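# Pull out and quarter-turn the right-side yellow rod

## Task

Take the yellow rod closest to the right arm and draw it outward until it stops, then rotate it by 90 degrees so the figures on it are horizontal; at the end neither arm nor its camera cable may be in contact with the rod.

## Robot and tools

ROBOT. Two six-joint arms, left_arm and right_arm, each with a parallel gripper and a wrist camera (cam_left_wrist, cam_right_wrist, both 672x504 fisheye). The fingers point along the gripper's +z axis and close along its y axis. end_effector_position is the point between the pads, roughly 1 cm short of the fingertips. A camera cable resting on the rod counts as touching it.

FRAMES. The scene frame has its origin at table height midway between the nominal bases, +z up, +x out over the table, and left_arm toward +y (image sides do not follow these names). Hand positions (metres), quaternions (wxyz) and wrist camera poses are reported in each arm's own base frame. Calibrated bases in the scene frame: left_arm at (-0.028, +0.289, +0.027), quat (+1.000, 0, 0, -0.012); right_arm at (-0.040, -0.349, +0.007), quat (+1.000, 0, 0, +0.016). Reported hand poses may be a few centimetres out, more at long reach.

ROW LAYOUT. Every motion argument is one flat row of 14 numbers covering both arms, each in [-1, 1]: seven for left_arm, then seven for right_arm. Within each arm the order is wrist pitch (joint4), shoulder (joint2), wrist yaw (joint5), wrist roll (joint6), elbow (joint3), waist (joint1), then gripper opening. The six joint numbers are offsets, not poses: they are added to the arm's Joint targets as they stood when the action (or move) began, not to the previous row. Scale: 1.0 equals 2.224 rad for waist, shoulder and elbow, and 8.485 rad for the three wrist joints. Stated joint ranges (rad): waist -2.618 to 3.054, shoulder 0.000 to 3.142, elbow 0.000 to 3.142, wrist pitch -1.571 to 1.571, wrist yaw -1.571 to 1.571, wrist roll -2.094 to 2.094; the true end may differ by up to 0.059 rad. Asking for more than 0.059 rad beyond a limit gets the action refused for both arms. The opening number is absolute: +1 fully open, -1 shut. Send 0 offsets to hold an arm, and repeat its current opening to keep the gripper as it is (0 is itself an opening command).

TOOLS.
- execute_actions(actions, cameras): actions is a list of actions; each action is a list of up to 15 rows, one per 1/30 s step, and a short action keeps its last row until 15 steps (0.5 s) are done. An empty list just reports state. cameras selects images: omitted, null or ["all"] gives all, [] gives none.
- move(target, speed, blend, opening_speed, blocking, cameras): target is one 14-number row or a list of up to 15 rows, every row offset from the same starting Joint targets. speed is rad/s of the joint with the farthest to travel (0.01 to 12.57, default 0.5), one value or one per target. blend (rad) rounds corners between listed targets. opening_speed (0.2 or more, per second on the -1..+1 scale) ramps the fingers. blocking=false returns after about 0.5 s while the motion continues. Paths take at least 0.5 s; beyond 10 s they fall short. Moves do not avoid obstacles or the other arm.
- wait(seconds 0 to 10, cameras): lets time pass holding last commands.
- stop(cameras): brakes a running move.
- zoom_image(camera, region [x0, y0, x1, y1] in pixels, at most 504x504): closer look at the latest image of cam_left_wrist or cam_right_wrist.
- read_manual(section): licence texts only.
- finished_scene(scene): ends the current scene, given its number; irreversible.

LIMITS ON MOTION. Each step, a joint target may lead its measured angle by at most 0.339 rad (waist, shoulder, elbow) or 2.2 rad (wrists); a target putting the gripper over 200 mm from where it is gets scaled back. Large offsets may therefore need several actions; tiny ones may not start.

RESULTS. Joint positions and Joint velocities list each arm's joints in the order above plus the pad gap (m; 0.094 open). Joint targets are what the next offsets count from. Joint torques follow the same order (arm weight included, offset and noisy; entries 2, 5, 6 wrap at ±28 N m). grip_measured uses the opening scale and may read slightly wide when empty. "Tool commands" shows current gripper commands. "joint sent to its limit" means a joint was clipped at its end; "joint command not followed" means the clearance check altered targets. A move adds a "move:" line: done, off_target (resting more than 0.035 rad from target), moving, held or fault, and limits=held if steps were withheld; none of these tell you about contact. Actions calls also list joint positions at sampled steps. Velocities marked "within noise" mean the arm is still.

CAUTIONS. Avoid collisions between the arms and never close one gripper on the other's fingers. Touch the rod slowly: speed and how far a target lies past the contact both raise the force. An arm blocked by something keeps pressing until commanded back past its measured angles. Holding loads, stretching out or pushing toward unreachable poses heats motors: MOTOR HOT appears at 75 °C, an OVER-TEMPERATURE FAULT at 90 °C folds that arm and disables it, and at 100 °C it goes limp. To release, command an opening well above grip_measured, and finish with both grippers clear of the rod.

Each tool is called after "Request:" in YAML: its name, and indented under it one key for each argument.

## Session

Request:
execute_actions:
  actions: []

Request:
zoom_image:
  camera: "cam_right_wrist"
  region: [0, 90, 400, 390]

Scene clock: 0.00 s.
left_arm: end_effector_position=(+0.4127, +0.0165, +0.1264) grip_measured=+1.000 end_effector_quat_wxyz=(+0.618, -0.002, +0.786, +0.007) | right_arm: end_effector_position=(+0.3903, -0.0463, +0.1052) grip_measured=+1.000 end_effector_quat_wxyz=(+0.587, +0.098, +0.798, -0.097)
Joint names: [wrist pitch, shoulder, wrist yaw, wrist roll, elbow, waist]
Joint positions: left_arm=[0.901 1.55 0.039 0.018 0.411 0.054 0.094] | right_arm=[0.871 1.537 0.276 0.046 0.357 0.003 0.094]
Joint velocities: within noise
Joint torques (N m): no reading
Heat: left arm: 39 °C; right arm: 39 °C.
Joint targets: left_arm=[0.889 1.548 0.039 0.019 0.413 0.054] | right_arm=[0.861 1.534 0.277 0.048 0.360 0.003]
Tool commands: left_gripper/opening=+1.0 right_gripper/opening=+1.0
camera_calibration:
cam_left_wrist: T_world_to_cam=[[-0.0177666, -0.985889, 0.166453, -0.00796993], [-0.580802, -0.125334, -0.804339, 0.378982], [0.813851, -0.110967, -0.570379, -0.140833], [0, 0, 0, 1]] pos_world=[0.334589, 0.0240143, 0.225829]
cam_right_wrist: T_world_to_cam=[[-0.259, -0.939853, 0.222701, 0.0247898], [-0.669431, 0.00846419, -0.742826, 0.372487], [0.696262, -0.341475, -0.631359, -0.103415], [0, 0, 0, 1]] pos_world=[0.327779, -0.0151678, 0.20588]

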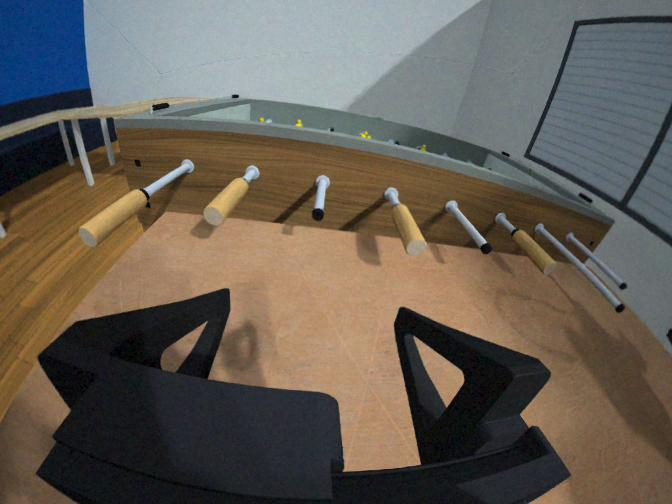

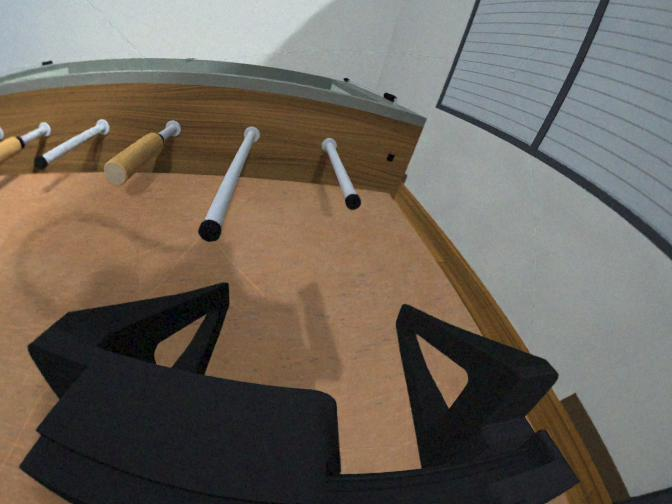

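Scaled by 1.260 from the camera's 672x504 image, which has a finer 960x720 frame.

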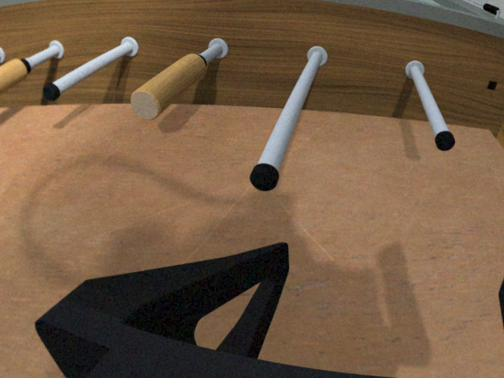

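Request:
move:
  target: [0,0,0,0,0,0,1,-0.1015,0.0297,0.0177,0.005,0.4227,0.1799,1]
  speed: 1.3
  cameras: ["cam_right_wrist"]

Request:
zoom_image:
  camera: "cam_right_wrist"
  region: [250, 110, 430, 230]

Scene clock: 31.90 s.
left_arm: end_effector_position=(+0.4127, +0.0165, +0.1264) grip_measured=+1.000 end_effector_quat_wxyz=(+0.618, -0.002, +0.786, +0.007) | right_arm: end_effector_position=(+0.4875, +0.1294, +0.2987) grip_measured=+1.000 end_effector_quat_wxyz=(+0.606, -0.005, +0.795, -0.025)
Joint names: [wrist pitch, shoulder, wrist yaw, wrist roll, elbow, waist]
Joint positions: left_arm=[0.901 1.55 0.039 0.018 0.411 0.054 0.094] | right_arm=[0.013 1.588 0.421 0.076 1.282 0.402 0.094]
Joint velocities: within noise
Joint torques (N m): left_arm=[1.86 -6.79 -0.01 0.02 5.68 -0.09] | right_arm=[1.54 -6.09 0.18 0.15 8.69 0.12]
Heat: left arm: 39 °C; right arm: 40 °C.
Joint targets: left_arm=[0.889 1.548 0.039 0.019 0.413 0.054] | right_arm=[0.000 1.600 0.428 0.090 1.300 0.403]
move: done
camera_calibration:
cam_right_wrist: T_world_to_cam=[[-0.0224946, -0.97313, 0.229157, 0.0591885], [-0.627729, -0.164651, -0.76082, 0.587219], [0.778107, -0.160963, -0.607158, -0.0593826], [0, 0, 0, 1]] pos_world=[0.416152, 0.144726, 0.39715]
Images, in order (width x height): cam_right_wrist 672x504.

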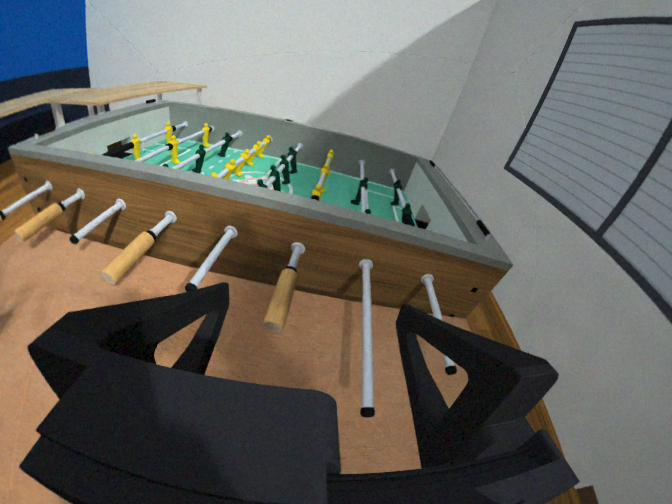

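Scaled by 2.800 from the camera's 672x504 image, which has a finer 960x720 frame.

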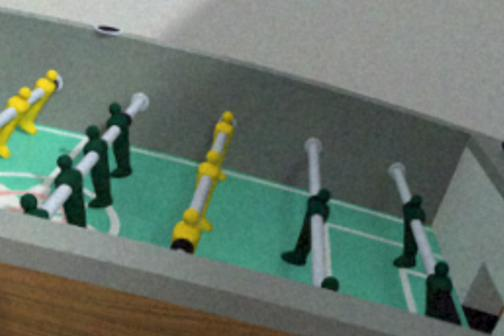

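Request:
zoom_image:
  camera: "cam_right_wrist"
  region: [295, 140, 355, 210]

Scaled by 7.200 from the camera's 672x504 image, which has a finer 960x720 frame.

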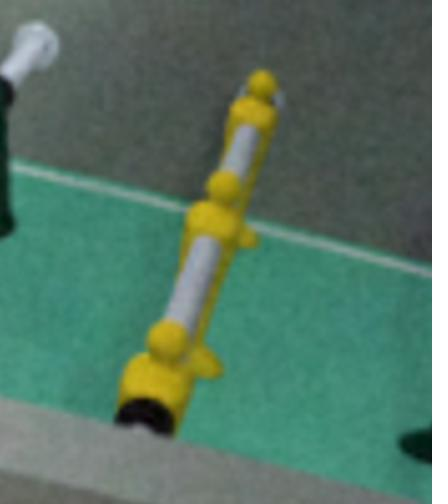

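Request:
move:
  target:
    - [0,0,0,0,0,0,1,0.01,0.05,0,-0.1883,0,0,-0.106]
    - [0,0,0,0,0,0,1,0.1287,0.3568,0.0113,-0.1883,-0.0531,0.0182,-0.106]
  speed: [1.8,0.8]
  blend: [0.05,0]
  opening_speed: 2
  cameras: ["cam_right_wrist"]

Scene clock: 65.43 s.
left_arm: end_effector_position=(+0.4127, +0.0165, +0.1264) grip_measured=+1.000 end_effector_quat_wxyz=(+0.618, -0.002, +0.786, +0.007) | right_arm: end_effector_position=(+0.5646, +0.1662, +0.0717) grip_measured=-0.103 end_effector_quat_wxyz=(+0.458, -0.497, +0.546, -0.495)
Joint names: [wrist pitch, shoulder, wrist yaw, wrist roll, elbow, waist]
Joint positions: left_arm=[0.901 1.55 0.039 0.018 0.411 0.054 0.094] | right_arm=[1.084 2.381 0.519 -1.51 1.192 0.436 0.042]
Joint velocities: within noise
Joint torques (N m): left_arm=[1.85 -6.78 0.01 0.01 5.64 -0.09] | right_arm=[1.77 -10.11 0.13 0.04 4.26 0.75]
Heat: left arm: 39 °C; right arm: 41 °C.
Joint targets: left_arm=[0.889 1.548 0.039 0.019 0.413 0.054] | right_arm=[1.092 2.394 0.523 -1.508 1.182 0.444]
move: done
camera_calibration:
cam_right_wrist: T_world_to_cam=[[0.0555956, 0.166229, 0.984519, -0.13891], [-0.46129, -0.870224, 0.17298, 0.425358], [0.885506, -0.463766, 0.028299, -0.307069], [0, 0, 0, 1]] pos_world=[0.475848, 0.25084, 0.0718709]
Images, in order (width x height): cam_right_wrist 672x504.

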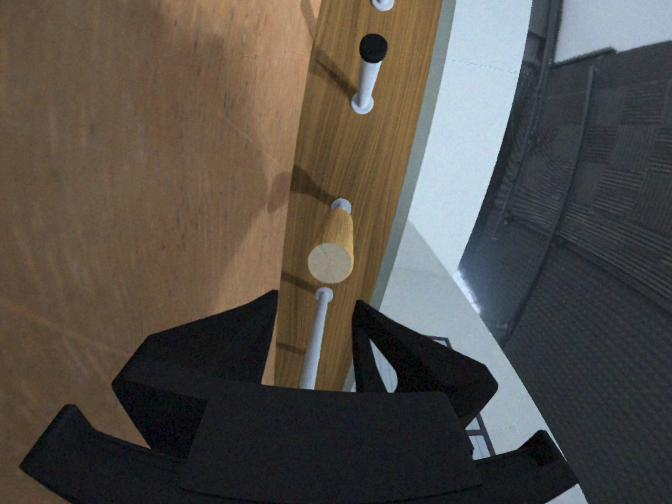

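Request:
move:
  target:
    - [0,0,0,0,0,0,1,-0.0177,0.0509,-0.0067,-0.0007,0.1185,-0.0261,-0.106]
    - [0,0,0,0,0,0,1,-0.0372,0.1118,-0.012,-0.0014,0.2537,-0.0461,-0.6]
  speed: 0.5
  blend: [0.09,0]
  opening_speed: 0.8
  cameras: ["cam_right_wrist"]

Scene clock: 79.83 s.
left_arm: end_effector_position=(+0.4127, +0.0165, +0.1264) grip_measured=+1.000 end_effector_quat_wxyz=(+0.618, -0.002, +0.786, +0.007) | right_arm: end_effector_position=(+0.6642, +0.1625, +0.0777) grip_measured=-0.285 end_effector_quat_wxyz=(+0.460, -0.494, +0.545, -0.497)
Joint names: [wrist pitch, shoulder, wrist yaw, wrist roll, elbow, waist]
Joint positions: left_arm=[0.901 1.55 0.039 0.018 0.411 0.054 0.094] | right_arm=[0.798 2.613 0.435 -1.521 1.723 0.349 0.034]
Joint velocities: within noise
Joint torques (N m): left_arm=[1.86 -6.83 -0.02 0.01 5.67 -0.05] | right_arm=[1.49 -11.21 -0.08 0.02 8.02 -0.64]
Heat: left arm: 39 °C; right arm: 42 °C.
Joint targets: left_arm=[0.889 1.548 0.039 0.019 0.413 0.054] | right_arm=[0.776 2.642 0.422 -1.520 1.746 0.341]
move: done
camera_calibration:
cam_right_wrist: T_world_to_cam=[[0.0478592, 0.164311, 0.985247, -0.144415], [-0.46455, -0.869546, 0.167581, 0.469536], [0.884252, -0.465717, 0.0347148, -0.396523], [0, 0, 0, 1]] pos_world=[0.575662, 0.247345, 0.0773645]
Images, in order (width x height): cam_right_wrist 672x504.

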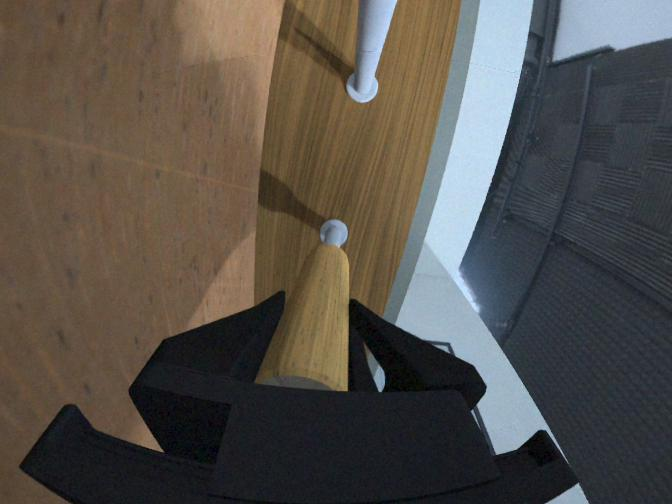

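Request:
move:
  target:
    - [0,0,0,0,0,0,1,0.0075,-0.001,-0.0093,0.0931,-0.0144,-0.0076,-0.6]
    - [0,0,0,0,0,0,1,0.0238,0.0201,-0.015,0.1862,-0.0168,-0.012,-0.6]
    - [0,0,0,0,0,0,1,0.0491,-0.0506,-0.0085,0.1886,-0.184,0.013,-0.6]
    - [0,0,0,0,0,0,1,0.0502,-0.1365,-0.0011,0.1939,-0.3192,0.0419,-0.6]
    - [0,0,0,0,0,0,1,0.0395,-0.219,0.0056,0.2015,-0.4147,0.0647,-0.6]
    - [0,0,0,0,0,0,1,0.0283,-0.2694,0.0093,0.2068,-0.4584,0.0805,-0.6]
  speed: [1.0,1.0,0.5,0.5,0.35,0.2]
  blend: [0.1,0.03,0.08,0.08,0.05,0]
  cameras: ["cam_right_wrist"]

Scene clock: 114.37 s.
left_arm: end_effector_position=(+0.4127, +0.0165, +0.1264) grip_measured=+1.000 end_effector_quat_wxyz=(+0.618, -0.002, +0.786, +0.007) | right_arm: end_effector_position=(+0.4905, +0.1712, +0.0760) grip_measured=-0.290 end_effector_quat_wxyz=(+0.631, +0.041, +0.774, +0.046)
Joint names: [wrist pitch, shoulder, wrist yaw, wrist roll, elbow, waist]
Joint positions: left_arm=[0.901 1.55 0.039 0.018 0.411 0.054 0.094] | right_arm=[1.043 2.124 0.455 0.226 0.856 0.485 0.033]
Joint velocities: within noise
Joint torques (N m): left_arm=[1.85 -6.83 -0.01 0.01 5.63 -0.08] | right_arm=[1.44 -15.71 0.6 0.08 -5.05 3.19]
Heat: left arm: 39 °C; right arm: 44 °C.
Joint targets: left_arm=[0.889 1.548 0.039 0.019 0.413 0.054] | right_arm=[1.016 2.043 0.501 0.235 0.727 0.521]
move: off_target (right_arm); right_arm: the elbow is farthest, 0.130 rad from its target
camera_calibration:
cam_right_wrist: T_world_to_cam=[[-0.0174578, -0.997905, 0.0622884, 0.16538], [-0.573387, -0.0410437, -0.818256, 0.383071], [0.819098, -0.0500003, -0.57147, -0.231985], [0, 0, 0, 1]] pos_world=[0.412554, 0.169157, 0.170576]
Images, in order (width x height): cam_right_wrist 672x504.

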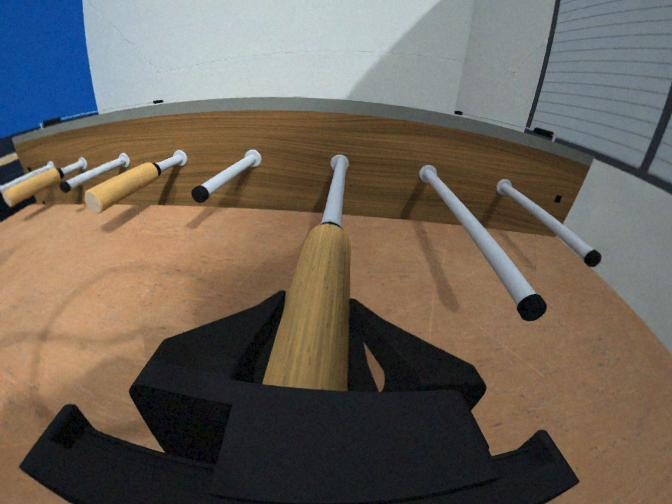

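Request:
move:
  target: [0,0,0,0,0,0,1,-0.009,-0.038,0.002,0.003,-0.03,0.001,-0.6]
  speed: 0.25
  cameras: ["cam_right_wrist"]

Scene clock: 121.13 s.
left_arm: end_effector_position=(+0.4127, +0.0165, +0.1264) grip_measured=+1.000 end_effector_quat_wxyz=(+0.618, -0.002, +0.786, +0.007) | right_arm: end_effector_position=(+0.4892, +0.1676, +0.0787) grip_measured=-0.290 end_effector_quat_wxyz=(+0.617, +0.050, +0.784, +0.057)
Joint names: [wrist pitch, shoulder, wrist yaw, wrist roll, elbow, waist]
Joint positions: left_arm=[0.901 1.55 0.039 0.018 0.411 0.054 0.094] | right_arm=[0.97 2.08 0.431 0.267 0.851 0.473 0.033]
Joint velocities: within noise
Joint torques (N m): left_arm=[1.85 -6.8 -0.01 0.02 5.64 -0.02] | right_arm=[1.42 -18.97 1.07 -0.07 -9.68 4.48]
Heat: left arm: 39 °C; right arm: 46 °C.
Joint targets: left_arm=[0.889 1.548 0.039 0.019 0.413 0.054] | right_arm=[0.940 1.959 0.518 0.260 0.660 0.522]
move: off_target (right_arm); right_arm: the elbow is farthest, 0.190 rad from its target
camera_calibration:
cam_right_wrist: T_world_to_cam=[[-0.0136062, -0.999349, 0.0334158, 0.162232], [-0.601244, -0.0185256, -0.798851, 0.39272], [0.79895, -0.0309603, -0.6006, -0.220566], [0, 0, 0, 1]] pos_world=[0.414549, 0.162573, 0.175831]
Images, in order (width x height): cam_right_wrist 672x504.

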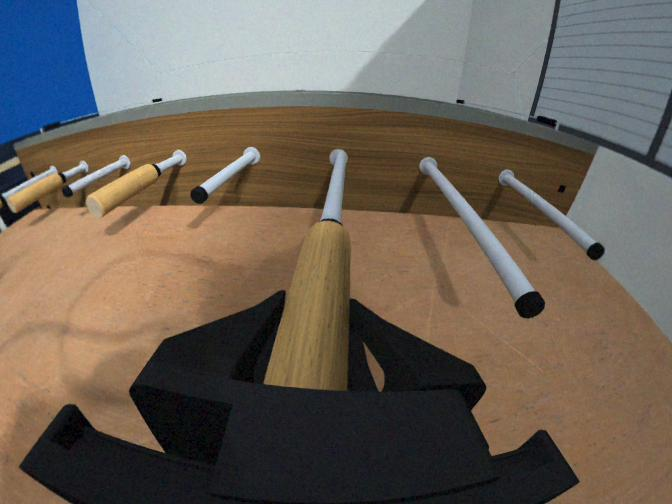

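Request:
move:
  target:
    - [0,0,0,0,0,0,1,0.003,0.0477,-0.0086,-0.0024,0.0652,-0.0189,-0.6]
    - [0,0,0,0,0,0,1,0.003,0.0477,-0.0086,-0.0024,0.0652,-0.0189,0.7]
    - [0,0,0,0,0,0,1,-0.0481,-0.3359,-0.0086,-0.0024,-0.1488,-0.0189,0.7]
    - [0,0,0,0,0,0,1,-0.1108,-0.1614,-0.0086,-0.0024,0.2878,-0.0189,0.7]
  speed: [0.3,0.5,1.0,1.3]
  blend: [0,0,0.1,0]
  cameras: ["cam_right_wrist"]

Request:
zoom_image:
  camera: "cam_right_wrist"
  region: [270, 130, 390, 210]

Scene clock: 137.07 s.
left_arm: end_effector_position=(+0.4127, +0.0165, +0.1264) grip_measured=+1.000 end_effector_quat_wxyz=(+0.618, -0.002, +0.786, +0.007) | right_arm: end_effector_position=(+0.4755, +0.1628, +0.2961) grip_measured=+0.698 end_effector_quat_wxyz=(+0.604, +0.037, +0.795, +0.040)
Joint names: [wrist pitch, shoulder, wrist yaw, wrist roll, elbow, waist]
Joint positions: left_arm=[0.901 1.55 0.039 0.018 0.411 0.054 0.094] | right_arm=[0.013 1.587 0.444 0.244 1.275 0.481 0.08]
Joint velocities: within noise
Joint torques (N m): left_arm=[1.86 -6.8 0.01 0.02 5.65 -0.09] | right_arm=[1.51 -6.02 0.13 -0.03 9.24 0.03]
Heat: left arm: 39 °C; right arm: 48 °C.
Joint targets: left_arm=[0.889 1.548 0.039 0.019 0.413 0.054] | right_arm=[0.000 1.600 0.444 0.240 1.300 0.481]
move: done; target 2's new numbers were sent with right_arm's elbow 0.063 rad from that target
camera_calibration:
cam_right_wrist: T_world_to_cam=[[-0.0103496, -0.9969, 0.0779934, 0.134807], [-0.627761, -0.0542341, -0.776515, 0.569915], [0.778338, -0.0569978, -0.625253, -0.0579154], [0, 0, 0, 1]] pos_world=[0.404243, 0.161997, 0.395821]
Images, in order (width x height): cam_right_wrist 672x504.

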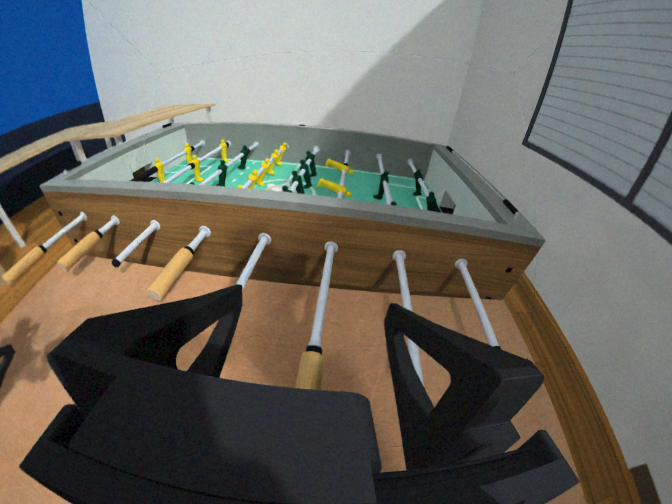

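Scaled by 4.200 from the camera's 672x504 image, which has a finer 960x720 frame.

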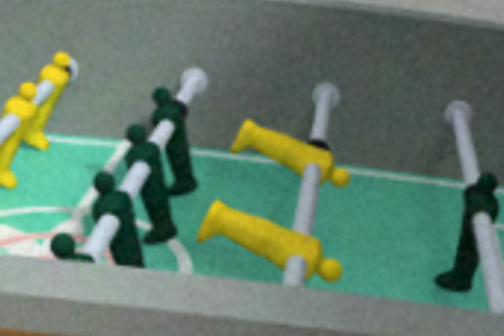

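Request:
move:
  target:
    - [0,0,0,0,0,0,1,0.0627,-0.1745,0,0.0024,-0.4366,0,0.7]
    - [0,0,0,0,0,0,1,0.1137,0.2091,0,0.0024,-0.2226,0,-0.6]
    - [0,0,0,0,0,0,1,0.1137,0.2091,0,-0.0365,-0.2226,0,-0.6]
    - [0,0,0,0,0,0,1,0.1047,0.1551,0.001,-0.0365,-0.2776,0.004,-0.6]
  speed: [1.3,0.7,0.5,0.25]
  blend: [0.05,0,0,0]
  opening_speed: 1.2
  cameras: ["cam_right_wrist"]

Scene clock: 158.00 s.
left_arm: end_effector_position=(+0.4127, +0.0165, +0.1264) grip_measured=+1.000 end_effector_quat_wxyz=(+0.618, -0.002, +0.786, +0.007) | right_arm: end_effector_position=(+0.4544, +0.1687, +0.0693) grip_measured=-0.295 end_effector_quat_wxyz=(+0.592, -0.081, +0.801, -0.031)
Joint names: [wrist pitch, shoulder, wrist yaw, wrist roll, elbow, waist]
Joint positions: left_arm=[0.901 1.55 0.039 0.018 0.411 0.054 0.094] | right_arm=[0.923 1.99 0.441 -0.007 0.733 0.511 0.033]
Joint velocities: within noise
Joint torques (N m): left_arm=[1.87 -6.82 -0.01 0.02 5.7 -0.09] | right_arm=[1.35 -11.71 0.27 -0.69 1.06 -1.91]
Heat: left arm: 39 °C; right arm: 43 °C.
Joint targets: left_arm=[0.889 1.548 0.039 0.019 0.413 0.054] | right_arm=[0.888 1.945 0.453 -0.069 0.682 0.489]
move: off_target (right_arm); right_arm: the wrist roll is farthest, 0.063 rad from its target
camera_calibration:
cam_right_wrist: T_world_to_cam=[[0.0950786, -0.940353, 0.326643, 0.0835255], [-0.625485, -0.3117, -0.71527, 0.418998], [0.774421, -0.136304, -0.617813, -0.16831], [0, 0, 0, 1]] pos_world=[0.384478, 0.186204, 0.16843]
Images, in order (width x height): cam_right_wrist 672x504.

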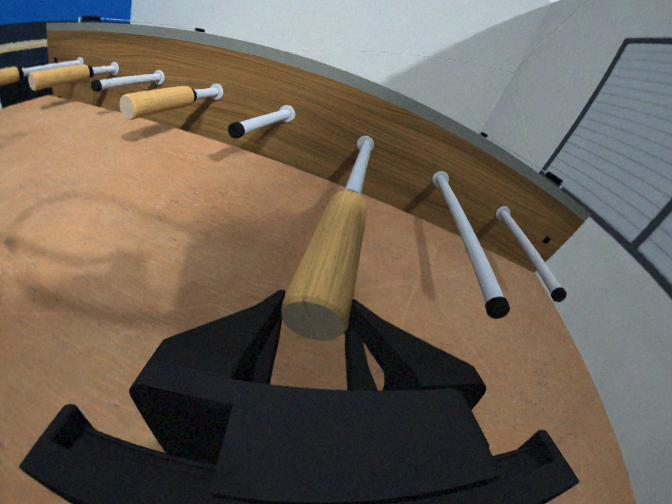

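Request:
move:
  target: [0,0,0,0,0,0,1,-0.005,-0.033,0,-0.003,-0.04,0.01,-0.6]
  speed: 0.25
  cameras: ["cam_right_wrist"]

Scene clock: 166.73 s.
left_arm: end_effector_position=(+0.4127, +0.0165, +0.1264) grip_measured=+1.000 end_effector_quat_wxyz=(+0.618, -0.002, +0.786, +0.007) | right_arm: end_effector_position=(+0.4495, +0.1692, +0.0705) grip_measured=-0.293 end_effector_quat_wxyz=(+0.585, -0.103, +0.804, -0.028)
Joint names: [wrist pitch, shoulder, wrist yaw, wrist roll, elbow, waist]
Joint positions: left_arm=[0.901 1.55 0.039 0.018 0.411 0.054 0.094] | right_arm=[0.894 1.957 0.403 -0.034 0.714 0.504 0.033]
Joint velocities: within noise
Joint torques (N m): left_arm=[1.86 -6.78 -0.01 0 5.67 -0.08] | right_arm=[1.24 -14.89 0.68 -0.59 -4.23 0.75]
Heat: left arm: 39 °C; right arm: 44 °C.
Joint targets: left_arm=[0.889 1.548 0.039 0.019 0.413 0.054] | right_arm=[0.846 1.872 0.453 -0.095 0.594 0.512]
move: off_target (right_arm); right_arm: the elbow is farthest, 0.121 rad from its target
camera_calibration:
cam_right_wrist: T_world_to_cam=[[0.135463, -0.928826, 0.344866, 0.0626967], [-0.625425, -0.350124, -0.697321, 0.422217], [0.768436, -0.121226, -0.62834, -0.16279], [0, 0, 0, 1]] pos_world=[0.380666, 0.186328, 0.170511]
Images, in order (width x height): cam_right_wrist 672x504.

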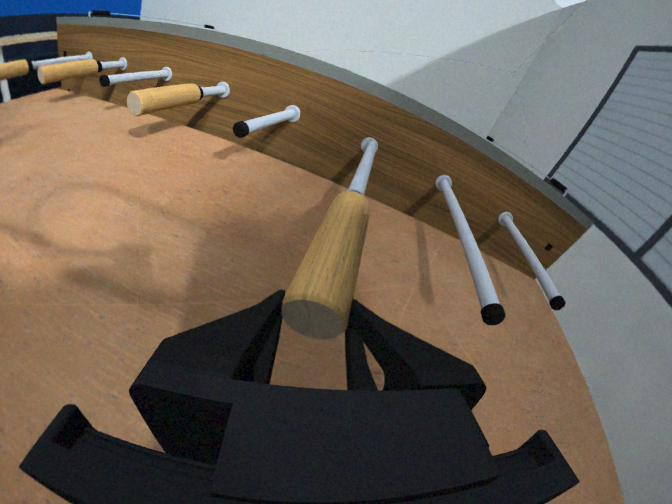

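Request:
move:
  target:
    - [0,0,0,0,0,0,1,0.0046,0.035,-0.004,0.0041,0.0477,-0.003,-0.6]
    - [0,0,0,0,0,0,1,0.0046,0.035,-0.004,0.0041,0.0477,-0.003,0.7]
    - [0,0,0,0,0,0,1,-0.037,-0.2968,-0.004,0.0041,-0.1192,-0.003,0.7]
    - [0,0,0,0,0,0,1,-0.0997,-0.1223,-0.004,0.025,0.3174,-0.003,0.7]
  speed: [0.3,0.5,1.0,1.3]
  blend: [0,0,0.1,0]
  cameras: ["cam_right_wrist"]

Request:
zoom_image:
  camera: "cam_right_wrist"
  region: [270, 130, 390, 210]

Scene clock: 179.93 s.
left_arm: end_effector_position=(+0.4127, +0.0165, +0.1264) grip_measured=+1.000 end_effector_quat_wxyz=(+0.618, -0.002, +0.786, +0.007) | right_arm: end_effector_position=(+0.4706, +0.1794, +0.2956) grip_measured=+0.698 end_effector_quat_wxyz=(+0.604, -0.037, +0.796, +0.014)
Joint names: [wrist pitch, shoulder, wrist yaw, wrist roll, elbow, waist]
Joint positions: left_arm=[0.901 1.55 0.039 0.018 0.411 0.054 0.094] | right_arm=[0.013 1.587 0.419 0.103 1.275 0.507 0.08]
Joint velocities: within noise
Joint torques (N m): left_arm=[1.84 -6.79 -0.01 0.01 5.63 -0.09] | right_arm=[1.55 -6.04 0.11 0.17 9.25 -0.14]
Heat: left arm: 39 °C; right arm: 45 °C.
Joint targets: left_arm=[0.889 1.548 0.039 0.019 0.413 0.054] | right_arm=[0.000 1.599 0.419 0.117 1.300 0.505]
move: done; target 2's new numbers were sent with right_arm's elbow 0.036 rad from that target
camera_calibration:
cam_right_wrist: T_world_to_cam=[[0.075268, -0.975676, 0.205892, 0.0694732], [-0.614229, -0.20802, -0.761217, 0.584041], [0.78553, -0.0691695, -0.614945, -0.0577178], [0, 0, 0, 1]] pos_world=[0.398845, 0.185283, 0.394784]
Images, in order (width x height): cam_right_wrist 672x504.

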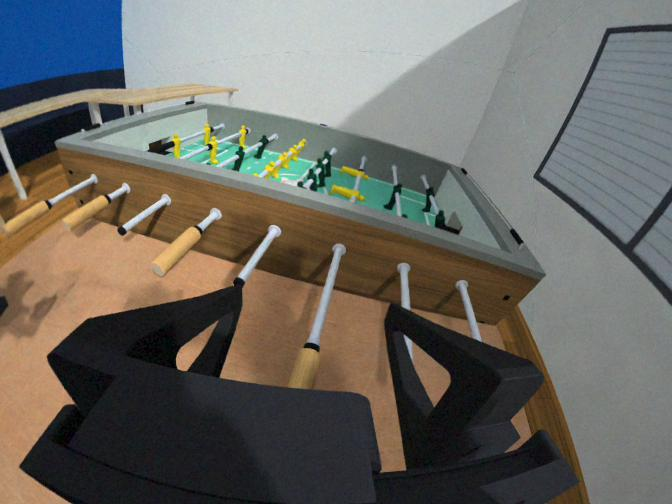

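Scaled by 4.200 from the camera's 672x504 image, which has a finer 960x720 frame.

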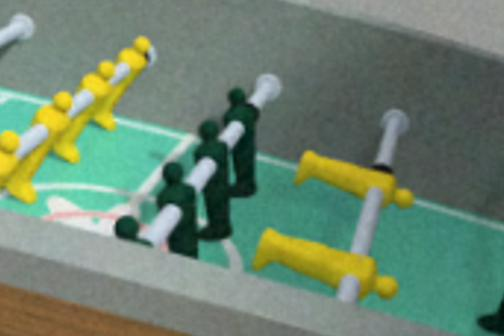

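Flat now.

Request:
finished_scene:
  scene: 3

The scene is finished: the task was done.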